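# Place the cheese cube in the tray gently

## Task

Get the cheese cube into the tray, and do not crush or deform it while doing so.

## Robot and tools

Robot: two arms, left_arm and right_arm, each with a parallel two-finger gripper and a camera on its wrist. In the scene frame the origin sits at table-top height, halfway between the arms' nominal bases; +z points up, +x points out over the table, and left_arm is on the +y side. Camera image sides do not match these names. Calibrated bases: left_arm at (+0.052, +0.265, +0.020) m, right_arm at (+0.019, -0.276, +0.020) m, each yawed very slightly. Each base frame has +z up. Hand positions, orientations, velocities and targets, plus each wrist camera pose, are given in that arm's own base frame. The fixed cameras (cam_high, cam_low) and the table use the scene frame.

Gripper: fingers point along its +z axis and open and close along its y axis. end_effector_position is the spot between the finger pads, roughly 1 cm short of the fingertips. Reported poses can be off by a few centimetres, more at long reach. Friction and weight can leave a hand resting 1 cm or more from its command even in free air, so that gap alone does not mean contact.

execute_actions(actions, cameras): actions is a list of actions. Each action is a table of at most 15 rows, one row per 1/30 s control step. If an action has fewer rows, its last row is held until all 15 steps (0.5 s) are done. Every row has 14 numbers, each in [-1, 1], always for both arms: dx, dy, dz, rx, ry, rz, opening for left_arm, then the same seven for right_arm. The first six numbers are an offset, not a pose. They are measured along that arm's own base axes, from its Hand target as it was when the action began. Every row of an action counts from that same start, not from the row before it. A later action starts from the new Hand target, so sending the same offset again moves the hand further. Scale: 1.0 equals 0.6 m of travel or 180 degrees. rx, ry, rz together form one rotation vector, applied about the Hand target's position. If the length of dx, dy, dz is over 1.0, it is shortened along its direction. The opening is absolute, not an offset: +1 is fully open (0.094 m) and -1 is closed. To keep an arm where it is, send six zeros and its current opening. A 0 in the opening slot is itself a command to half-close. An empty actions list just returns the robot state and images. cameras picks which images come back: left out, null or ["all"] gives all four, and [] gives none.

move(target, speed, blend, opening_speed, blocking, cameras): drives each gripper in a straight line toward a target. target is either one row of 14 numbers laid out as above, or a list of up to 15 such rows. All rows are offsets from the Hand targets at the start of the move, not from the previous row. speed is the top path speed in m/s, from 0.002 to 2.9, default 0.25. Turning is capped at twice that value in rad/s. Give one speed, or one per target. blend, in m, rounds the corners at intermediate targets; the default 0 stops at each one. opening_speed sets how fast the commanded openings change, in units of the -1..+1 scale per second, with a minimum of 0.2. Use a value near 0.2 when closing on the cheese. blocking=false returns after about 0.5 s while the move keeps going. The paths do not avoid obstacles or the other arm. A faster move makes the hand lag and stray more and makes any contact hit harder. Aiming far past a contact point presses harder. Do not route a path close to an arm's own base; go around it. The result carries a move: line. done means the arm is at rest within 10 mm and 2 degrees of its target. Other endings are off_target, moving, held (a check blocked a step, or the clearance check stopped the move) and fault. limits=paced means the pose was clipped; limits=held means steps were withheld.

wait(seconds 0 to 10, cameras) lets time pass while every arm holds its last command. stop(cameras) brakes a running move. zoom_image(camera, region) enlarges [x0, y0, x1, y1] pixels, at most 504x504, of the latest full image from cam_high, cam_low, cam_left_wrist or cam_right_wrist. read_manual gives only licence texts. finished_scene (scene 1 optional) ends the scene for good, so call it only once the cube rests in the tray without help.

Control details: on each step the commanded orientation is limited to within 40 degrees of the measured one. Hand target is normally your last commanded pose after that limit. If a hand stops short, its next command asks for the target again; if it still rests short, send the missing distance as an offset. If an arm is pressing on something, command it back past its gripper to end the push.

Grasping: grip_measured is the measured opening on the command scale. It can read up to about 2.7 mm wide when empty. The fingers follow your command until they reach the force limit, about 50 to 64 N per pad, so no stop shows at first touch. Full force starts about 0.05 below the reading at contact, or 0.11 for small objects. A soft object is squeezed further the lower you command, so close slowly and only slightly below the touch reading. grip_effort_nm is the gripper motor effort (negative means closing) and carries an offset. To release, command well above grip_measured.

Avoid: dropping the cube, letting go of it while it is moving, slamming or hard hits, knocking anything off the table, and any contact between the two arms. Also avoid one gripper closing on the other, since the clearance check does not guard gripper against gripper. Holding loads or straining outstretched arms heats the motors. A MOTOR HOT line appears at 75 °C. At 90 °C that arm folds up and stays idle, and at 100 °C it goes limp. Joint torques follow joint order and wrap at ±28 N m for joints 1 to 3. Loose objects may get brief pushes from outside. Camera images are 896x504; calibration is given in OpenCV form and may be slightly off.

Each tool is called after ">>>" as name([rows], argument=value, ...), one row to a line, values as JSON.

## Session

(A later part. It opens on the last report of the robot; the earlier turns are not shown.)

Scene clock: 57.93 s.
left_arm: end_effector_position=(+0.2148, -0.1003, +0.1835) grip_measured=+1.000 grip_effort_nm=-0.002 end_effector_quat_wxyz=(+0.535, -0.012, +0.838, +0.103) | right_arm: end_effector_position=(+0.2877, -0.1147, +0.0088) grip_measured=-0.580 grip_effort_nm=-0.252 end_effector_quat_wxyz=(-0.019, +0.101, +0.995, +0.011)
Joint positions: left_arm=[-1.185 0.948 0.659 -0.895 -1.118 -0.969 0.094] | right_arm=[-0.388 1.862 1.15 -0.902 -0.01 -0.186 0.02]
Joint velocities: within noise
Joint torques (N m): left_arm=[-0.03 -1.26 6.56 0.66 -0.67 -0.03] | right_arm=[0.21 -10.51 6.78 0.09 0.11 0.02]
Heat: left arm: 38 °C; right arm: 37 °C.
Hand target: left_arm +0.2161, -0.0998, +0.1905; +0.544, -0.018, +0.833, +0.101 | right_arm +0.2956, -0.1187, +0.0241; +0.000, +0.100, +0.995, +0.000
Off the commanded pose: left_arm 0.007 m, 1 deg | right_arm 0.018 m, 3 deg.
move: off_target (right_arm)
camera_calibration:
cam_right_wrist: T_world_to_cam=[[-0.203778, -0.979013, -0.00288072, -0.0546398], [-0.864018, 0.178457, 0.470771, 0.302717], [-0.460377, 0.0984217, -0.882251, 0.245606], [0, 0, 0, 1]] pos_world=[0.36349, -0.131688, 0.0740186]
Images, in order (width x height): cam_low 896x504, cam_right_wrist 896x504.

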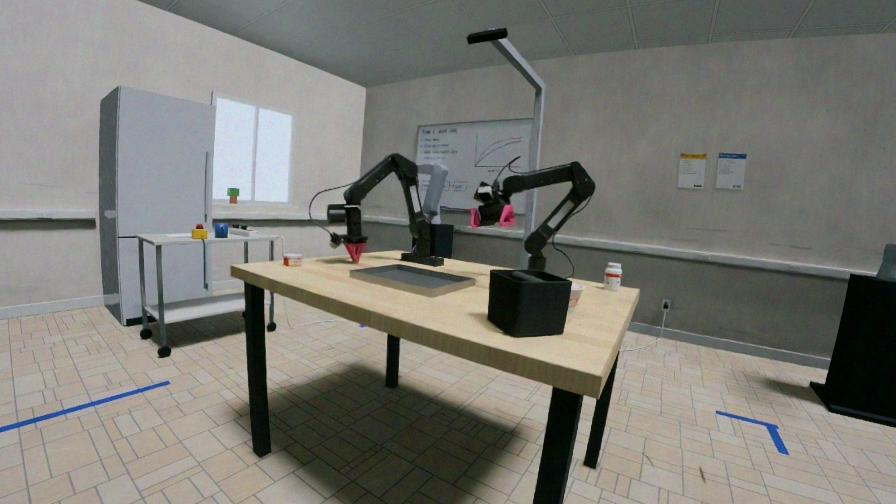

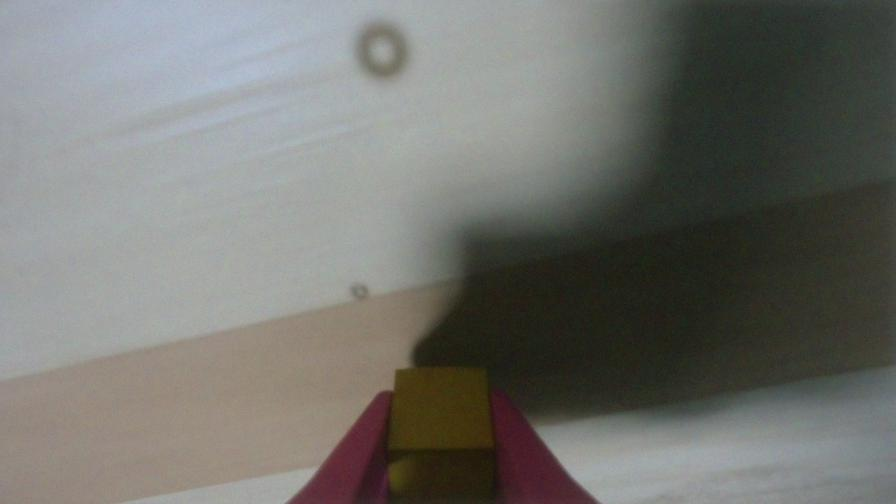

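>>> move([
  [0,0,0,0,0,0,1, 0,0,0.11,0,0,0,-0.59],
  [0,0,0,0,0,0,1, 0.0587,0.507,0.11,0,0,0,-0.59],
], speed=[0.1,0.2], blend=[0.03,0])

Scene clock: 63.07 s.
left_arm: end_effector_position=(+0.2148, -0.1003, +0.1835) grip_measured=+1.000 grip_effort_nm=-0.007 end_effector_quat_wxyz=(+0.535, -0.012, +0.838, +0.103) | right_arm: end_effector_position=(+0.3262, +0.1871, +0.0916) grip_measured=-0.585 grip_effort_nm=-0.271 end_effector_quat_wxyz=(+0.003, +0.094, +0.996, +0.007)
Joint positions: left_arm=[-1.185 0.948 0.659 -0.895 -1.118 -0.969 0.094] | right_arm=[0.515 1.966 1.638 -1.229 -0.007 0.703 0.019]
Joint velocities: within noise
Joint torques (N m): left_arm=[-0.02 -1.25 6.57 0.65 -0.67 -0.02] | right_arm=[-0.49 -7.38 7.76 0.23 0.09 0]
Heat: left arm: 38 °C; right arm: 36 °C.
Hand target: left_arm +0.2161, -0.0998, +0.1905; +0.544, -0.018, +0.833, +0.101 | right_arm +0.3309, +0.1855, +0.0902; +0.000, +0.100, +0.995, +0.000
Off the commanded pose: left_arm 0.007 m, 1 deg | right_arm 0.005 m, 1 deg.
move: done
camera_calibration:
cam_right_wrist: T_world_to_cam=[[-0.189928, -0.981798, 0.000366015, 0.244649], [-0.886256, 0.171606, 0.430234, 0.255373], [-0.422465, 0.0813891, -0.902718, 0.299414], [0, 0, 0, 1]] pos_world=[0.399284, 0.172004, 0.160327]

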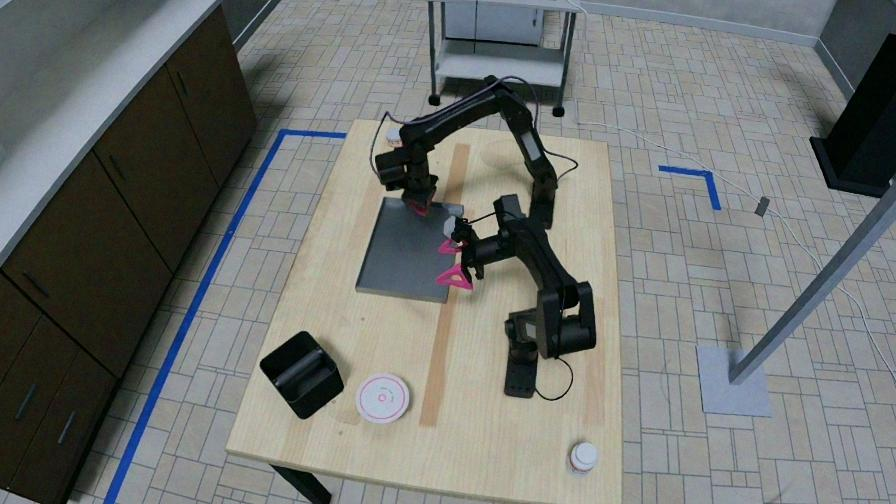

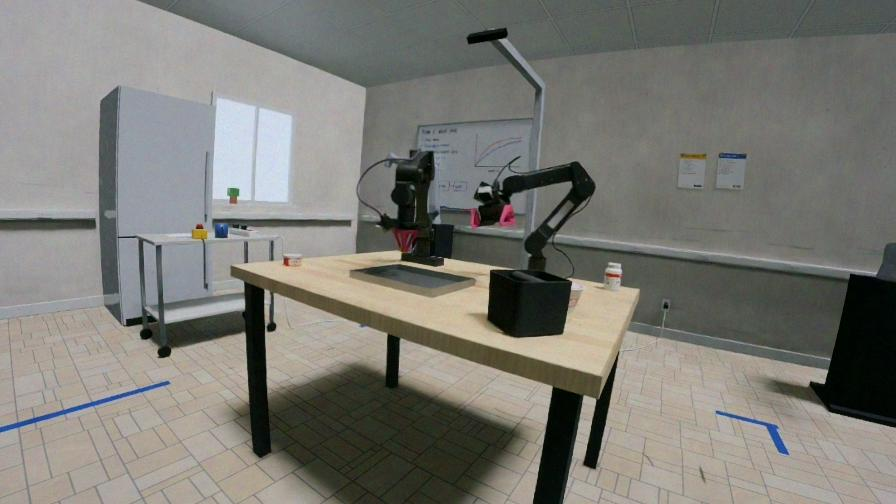

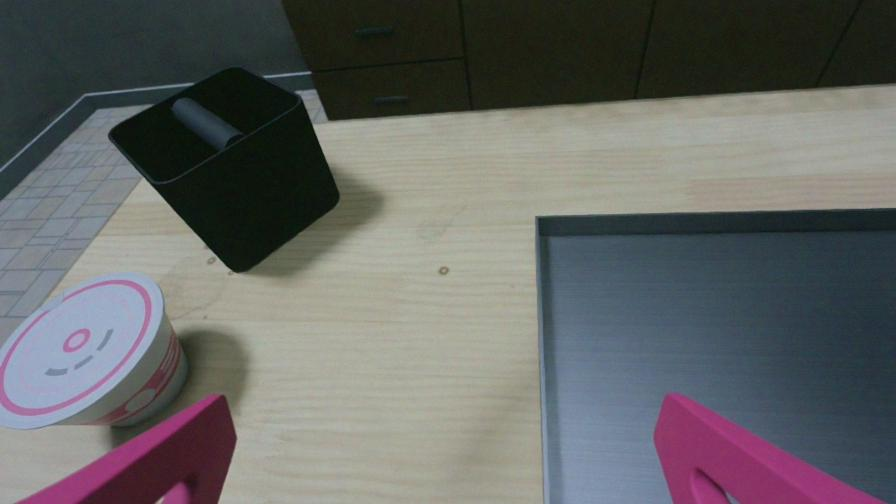

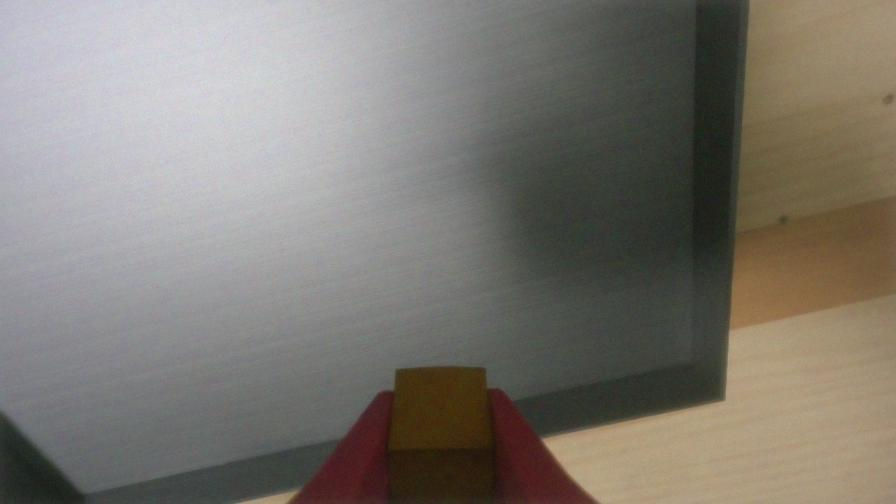

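>>> move([
  [0,0,0,0,0,0,1, 0,0,-0.1,0,0,0,-0.59],
  [0,0,0,0,0,0,1, 0,0,-0.1437,0,0,0,-0.59],
], speed=[0.15,0.06], cameras=["cam_right_wrist","cam_low","cam_high"])

>>> zoom_image(camera="cam_low", region=[340, 210, 480, 300])

Scene clock: 67.43 s.
left_arm: end_effector_position=(+0.2148, -0.1003, +0.1835) grip_measured=+1.000 grip_effort_nm=-0.012 end_effector_quat_wxyz=(+0.535, -0.012, +0.838, +0.103) | right_arm: end_effector_position=(+0.3295, +0.1890, +0.0138) grip_measured=-0.585 grip_effort_nm=-0.266 end_effector_quat_wxyz=(+0.004, +0.094, +0.996, +0.007)
Joint positions: left_arm=[-1.185 0.948 0.659 -0.895 -1.118 -0.969 0.094] | right_arm=[0.515 2.049 1.44 -0.949 -0.007 0.704 0.019]
Joint velocities: within noise
Joint torques (N m): left_arm=[-0.02 -1.28 6.58 0.65 -0.66 -0.02] | right_arm=[-0.42 -7.8 4.33 0.53 0.1 0.05]
Heat: left arm: 38 °C; right arm: 36 °C.
Hand target: left_arm +0.2161, -0.0998, +0.1905; +0.544, -0.018, +0.833, +0.101 | right_arm +0.3308, +0.1854, +0.0039; +0.000, +0.100, +0.995, +0.000
Off the commanded pose: left_arm 0.007 m, 1 deg | right_arm 0.011 m, 1 deg.
move: off_target (right_arm)
camera_calibration:
cam_right_wrist: T_world_to_cam=[[-0.190639, -0.98166, 0.000210054, 0.247345], [-0.886246, 0.172202, 0.430017, 0.29137], [-0.422166, 0.081792, -0.902821, 0.230249], [0, 0, 0, 1]] pos_world=[0.402583, 0.173801, 0.0825277]
Images, in order (width x height): cam_high 896x504, cam_low 896x504, cam_right_wrist 896x504.

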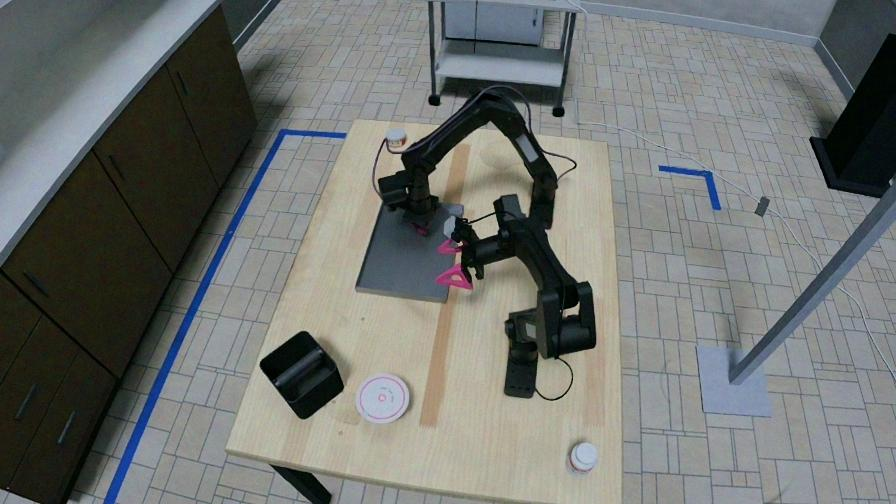

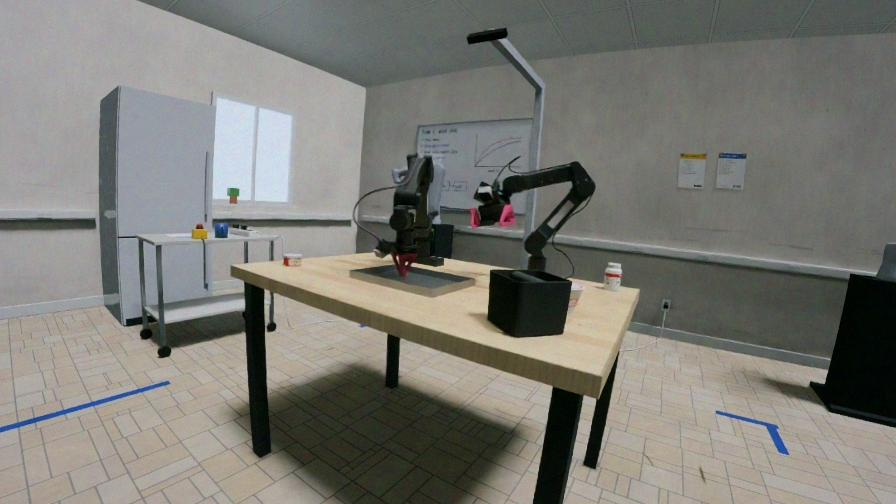

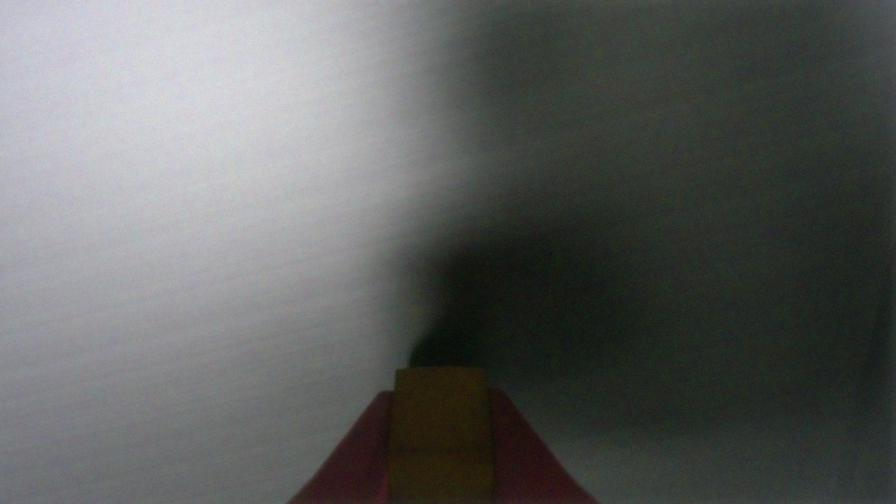

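Scaled by 3.600 from the camera's 896x504 image, which has a finer 1280x720 frame.

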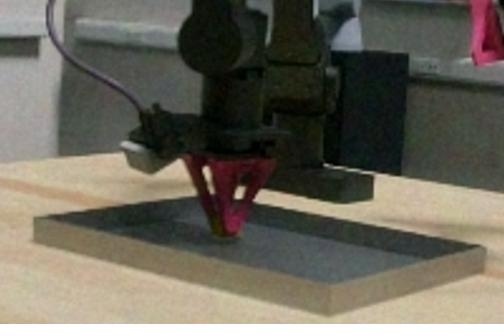

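>>> move(target=[0,0,0,0,0,0,1, 0,0,-0.012,0,0,0,-0.59], speed=0.04, cameras=["cam_right_wrist","cam_low"])

>>> zoom_image(camera="cam_low", region=[380, 240, 430, 290])

>>> zoom_image(camera="cam_right_wrist", region=[340, 304, 550, 504])

Scene clock: 69.47 s.
left_arm: end_effector_position=(+0.2148, -0.1003, +0.1835) grip_measured=+1.000 grip_effort_nm=-0.007 end_effector_quat_wxyz=(+0.535, -0.012, +0.838, +0.103) | right_arm: end_effector_position=(+0.3305, +0.1896, +0.0078) grip_measured=-0.585 grip_effort_nm=-0.266 end_effector_quat_wxyz=(+0.005, +0.094, +0.996, +0.008)
Joint positions: left_arm=[-1.185 0.948 0.659 -0.895 -1.118 -0.969 0.094] | right_arm=[0.515 2.057 1.428 -0.923 -0.007 0.704 0.019]
Joint velocities: within noise
Joint torques (N m): left_arm=[-0.03 -1.25 6.6 0.65 -0.67 -0.03] | right_arm=[-0.5 -7.69 4.11 0.53 0.09 0.05]
Heat: left arm: 38 °C; right arm: 36 °C.
Hand target: left_arm +0.2161, -0.0998, +0.1905; +0.544, -0.018, +0.833, +0.101 | right_arm +0.3309, +0.1855, -0.0033; +0.000, +0.100, +0.995, +0.000
Off the commanded pose: left_arm 0.007 m, 1 deg | right_arm 0.012 m, 1 deg.
move: off_target (right_arm)
camera_calibration:
cam_right_wrist: T_world_to_cam=[[-0.190643, -0.981656, -0.00256186, 0.248092], [-0.887855, 0.171312, 0.427043, 0.295518], [-0.41877, 0.0836875, -0.904228, 0.223727], [0, 0, 0, 1]] pos_world=[0.403365, 0.174191, 0.0767368]
Images, in order (width x height): cam_low 896x504, cam_right_wrist 896x504.

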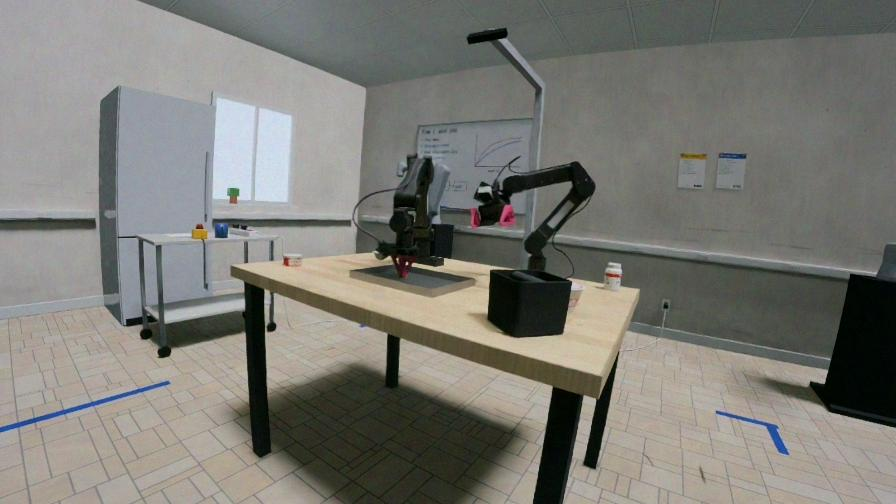

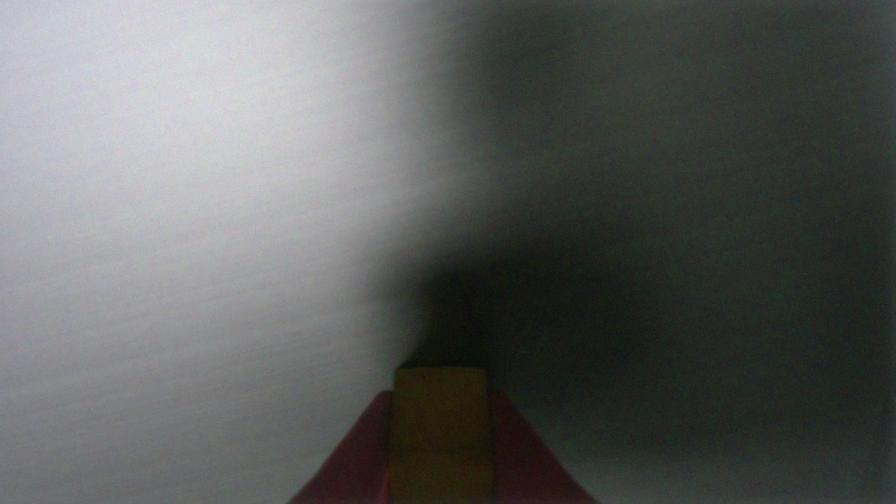

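Scaled by 10.080 from the camera's 896x504 image, which has a finer 1280x720 frame.

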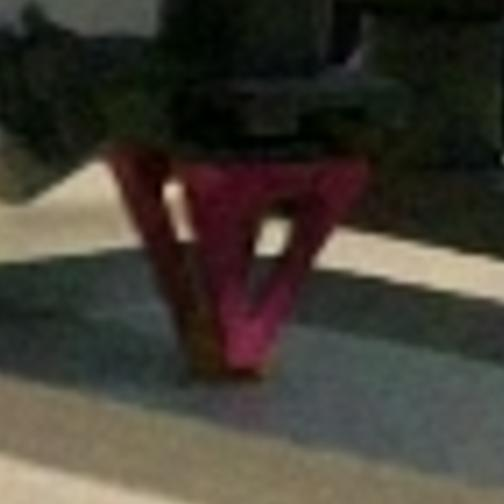

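Scaled by 2.400 from the camera's 896x504 image, which has a finer 1280x720 frame.

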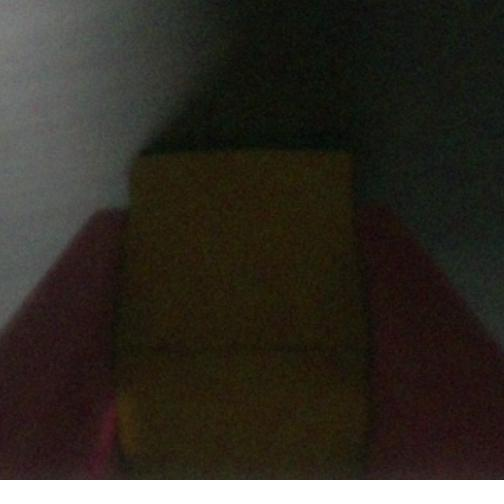

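>>> move(target=[0,0,0,0,0,0,1, 0,0,-0.006,0,0,0,-0.59], speed=0.04, cameras=["cam_right_wrist","cam_low"])

>>> zoom_image(camera="cam_right_wrist", region=[340, 304, 550, 504])

Scene clock: 71.17 s.
left_arm: end_effector_position=(+0.2148, -0.1003, +0.1835) grip_measured=+1.000 grip_effort_nm=-0.012 end_effector_quat_wxyz=(+0.535, -0.012, +0.838, +0.103) | right_arm: end_effector_position=(+0.3317, +0.1903, +0.0070) grip_measured=-0.585 grip_effort_nm=-0.266 end_effector_quat_wxyz=(+0.008, +0.094, +0.995, +0.010)
Joint positions: left_arm=[-1.185 0.948 0.659 -0.895 -1.118 -0.969 0.094] | right_arm=[0.515 2.057 1.424 -0.913 -0.007 0.704 0.019]
Joint velocities: within noise
Joint torques (N m): left_arm=[-0.03 -1.25 6.58 0.66 -0.66 -0.02] | right_arm=[-0.43 -7.23 3.84 0.58 0.1 0.05]
Heat: left arm: 38 °C; right arm: 36 °C.
Hand target: left_arm +0.2161, -0.0998, +0.1905; +0.544, -0.018, +0.833, +0.101 | right_arm +0.3309, +0.1854, -0.0069; +0.000, +0.100, +0.995, +0.000
Off the commanded pose: left_arm 0.007 m, 1 deg | right_arm 0.015 m, 2 deg.
move: off_target (right_arm)
camera_calibration:
cam_right_wrist: T_world_to_cam=[[-0.191056, -0.981554, -0.00695182, 0.249196], [-0.890296, 0.170302, 0.422338, 0.297808], [-0.413364, 0.0868795, -0.906412, 0.221085], [0, 0, 0, 1]] pos_world=[0.404137, 0.174675, 0.0763511]
Images, in order (width x height): cam_low 896x504, cam_right_wrist 896x504.

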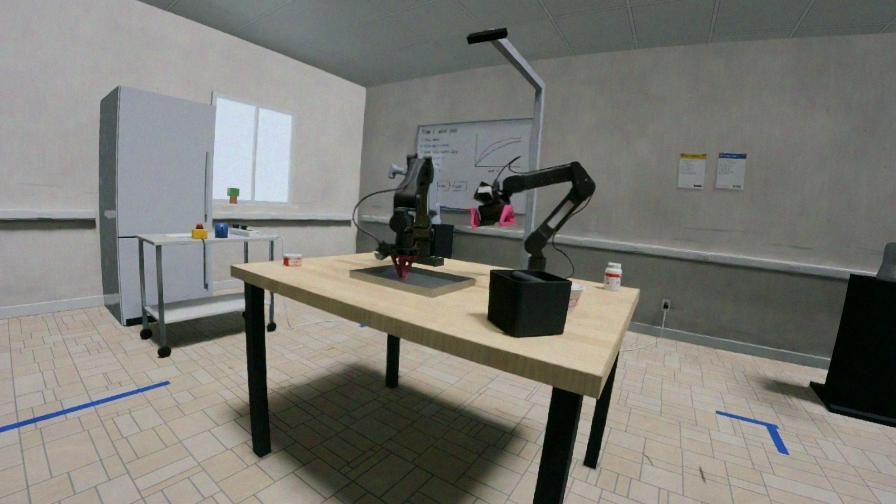

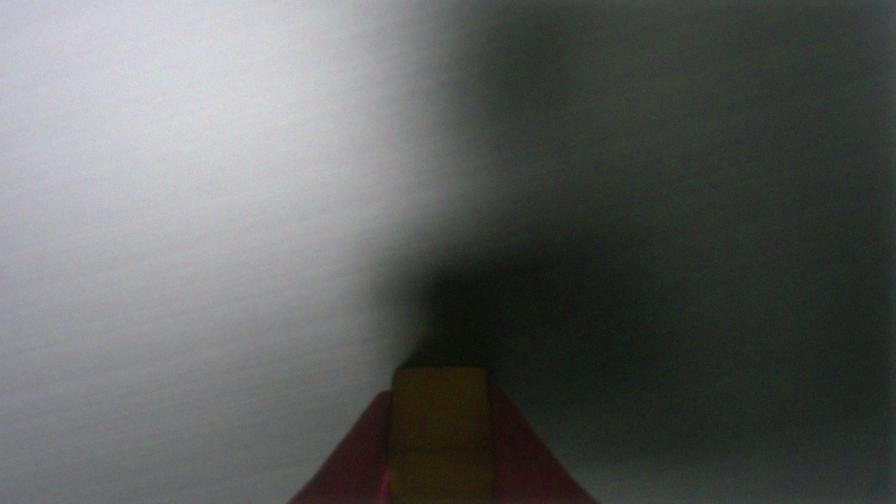

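Scaled by 2.400 from the camera's 896x504 image, which has a finer 1280x720 frame.

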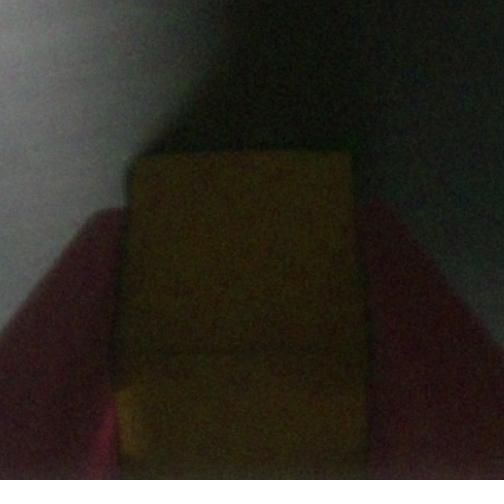

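>>> move([
  [0,0,0,0,0,0,1, 0,0,0.009,0,0,0,-0.59],
  [0,0,0,0,0,0,1, 0,0,0.009,0,0,0,-0.15],
  [0,0,0,0,0,0,1, 0,0,0.15,0,0,0,-0.15],
], speed=[0.04,0.04,0.12], opening_speed=0.5)

Scene clock: 77.67 s.
left_arm: end_effector_position=(+0.2148, -0.1003, +0.1835) grip_measured=+1.000 grip_effort_nm=-0.007 end_effector_quat_wxyz=(+0.535, -0.012, +0.838, +0.103) | right_arm: end_effector_position=(+0.3250, +0.1864, +0.0638) grip_measured=-0.153 grip_effort_nm=0.149 end_effector_quat_wxyz=(-0.020, +0.095, +0.995, -0.009)
Joint positions: left_arm=[-1.185 0.948 0.659 -0.895 -1.118 -0.969 0.094] | right_arm=[0.515 2.03 1.618 -1.202 -0.007 0.704 0.04]
Joint velocities: within noise
Joint torques (N m): left_arm=[-0.02 -1.28 6.58 0.66 -0.67 -0.03] | right_arm=[-0.46 -12.71 7.13 0.07 0.08 0.07]
Heat: left arm: 38 °C; right arm: 36 °C.
Hand target: left_arm +0.2161, -0.0998, +0.1905; +0.544, -0.018, +0.833, +0.101 | right_arm +0.3309, +0.1854, +0.0831; +0.000, +0.100, +0.995, +0.000
Off the commanded pose: left_arm 0.007 m, 1 deg | right_arm 0.020 m, 3 deg.
move: off_target (right_arm)
camera_calibration:
cam_right_wrist: T_world_to_cam=[[-0.190138, -0.981059, 0.0370252, 0.241275], [-0.863977, 0.185119, 0.468267, 0.254194], [-0.466251, 0.0570465, -0.882811, 0.291301], [0, 0, 0, 1]] pos_world=[0.401313, 0.173031, 0.1292]

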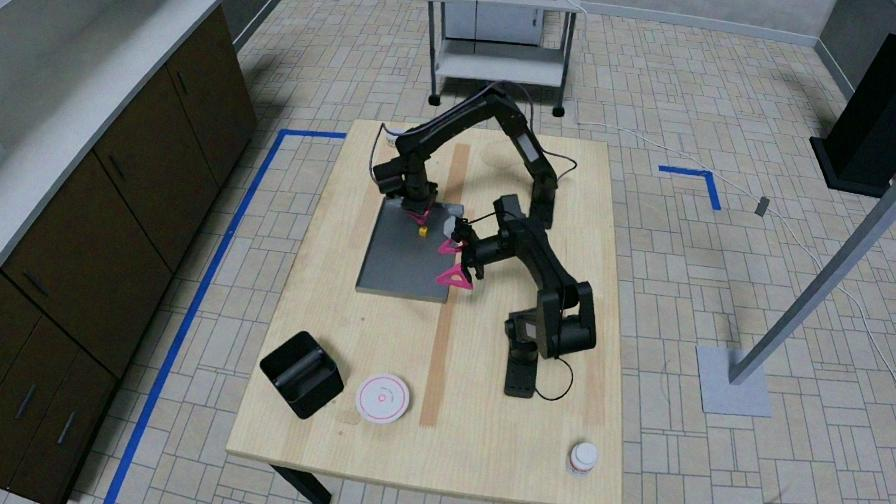

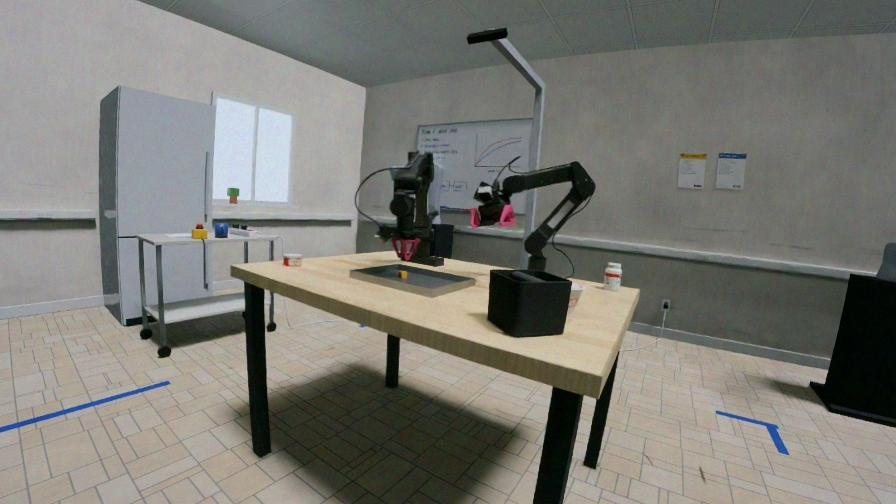

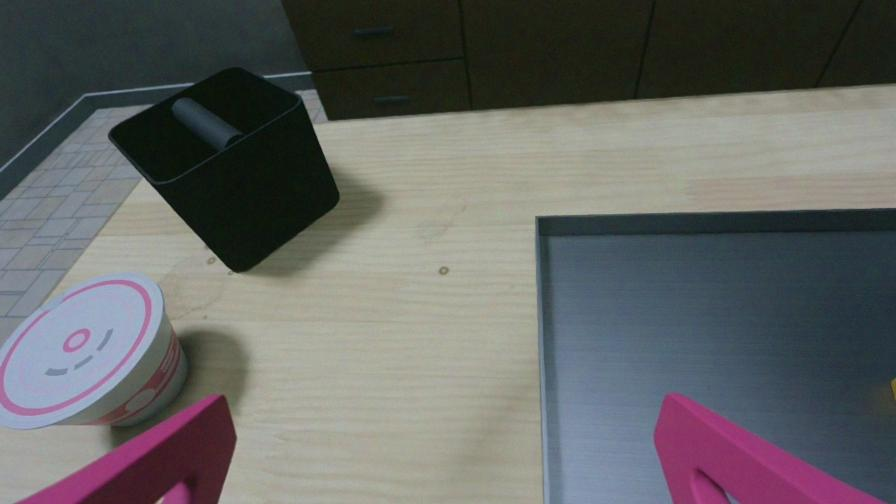

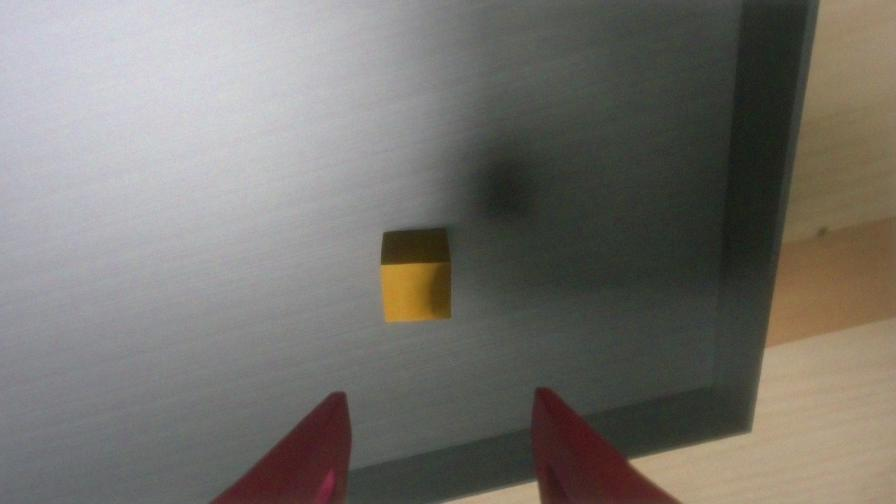

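>>> finished_scene()

The scene is finished: the task was done.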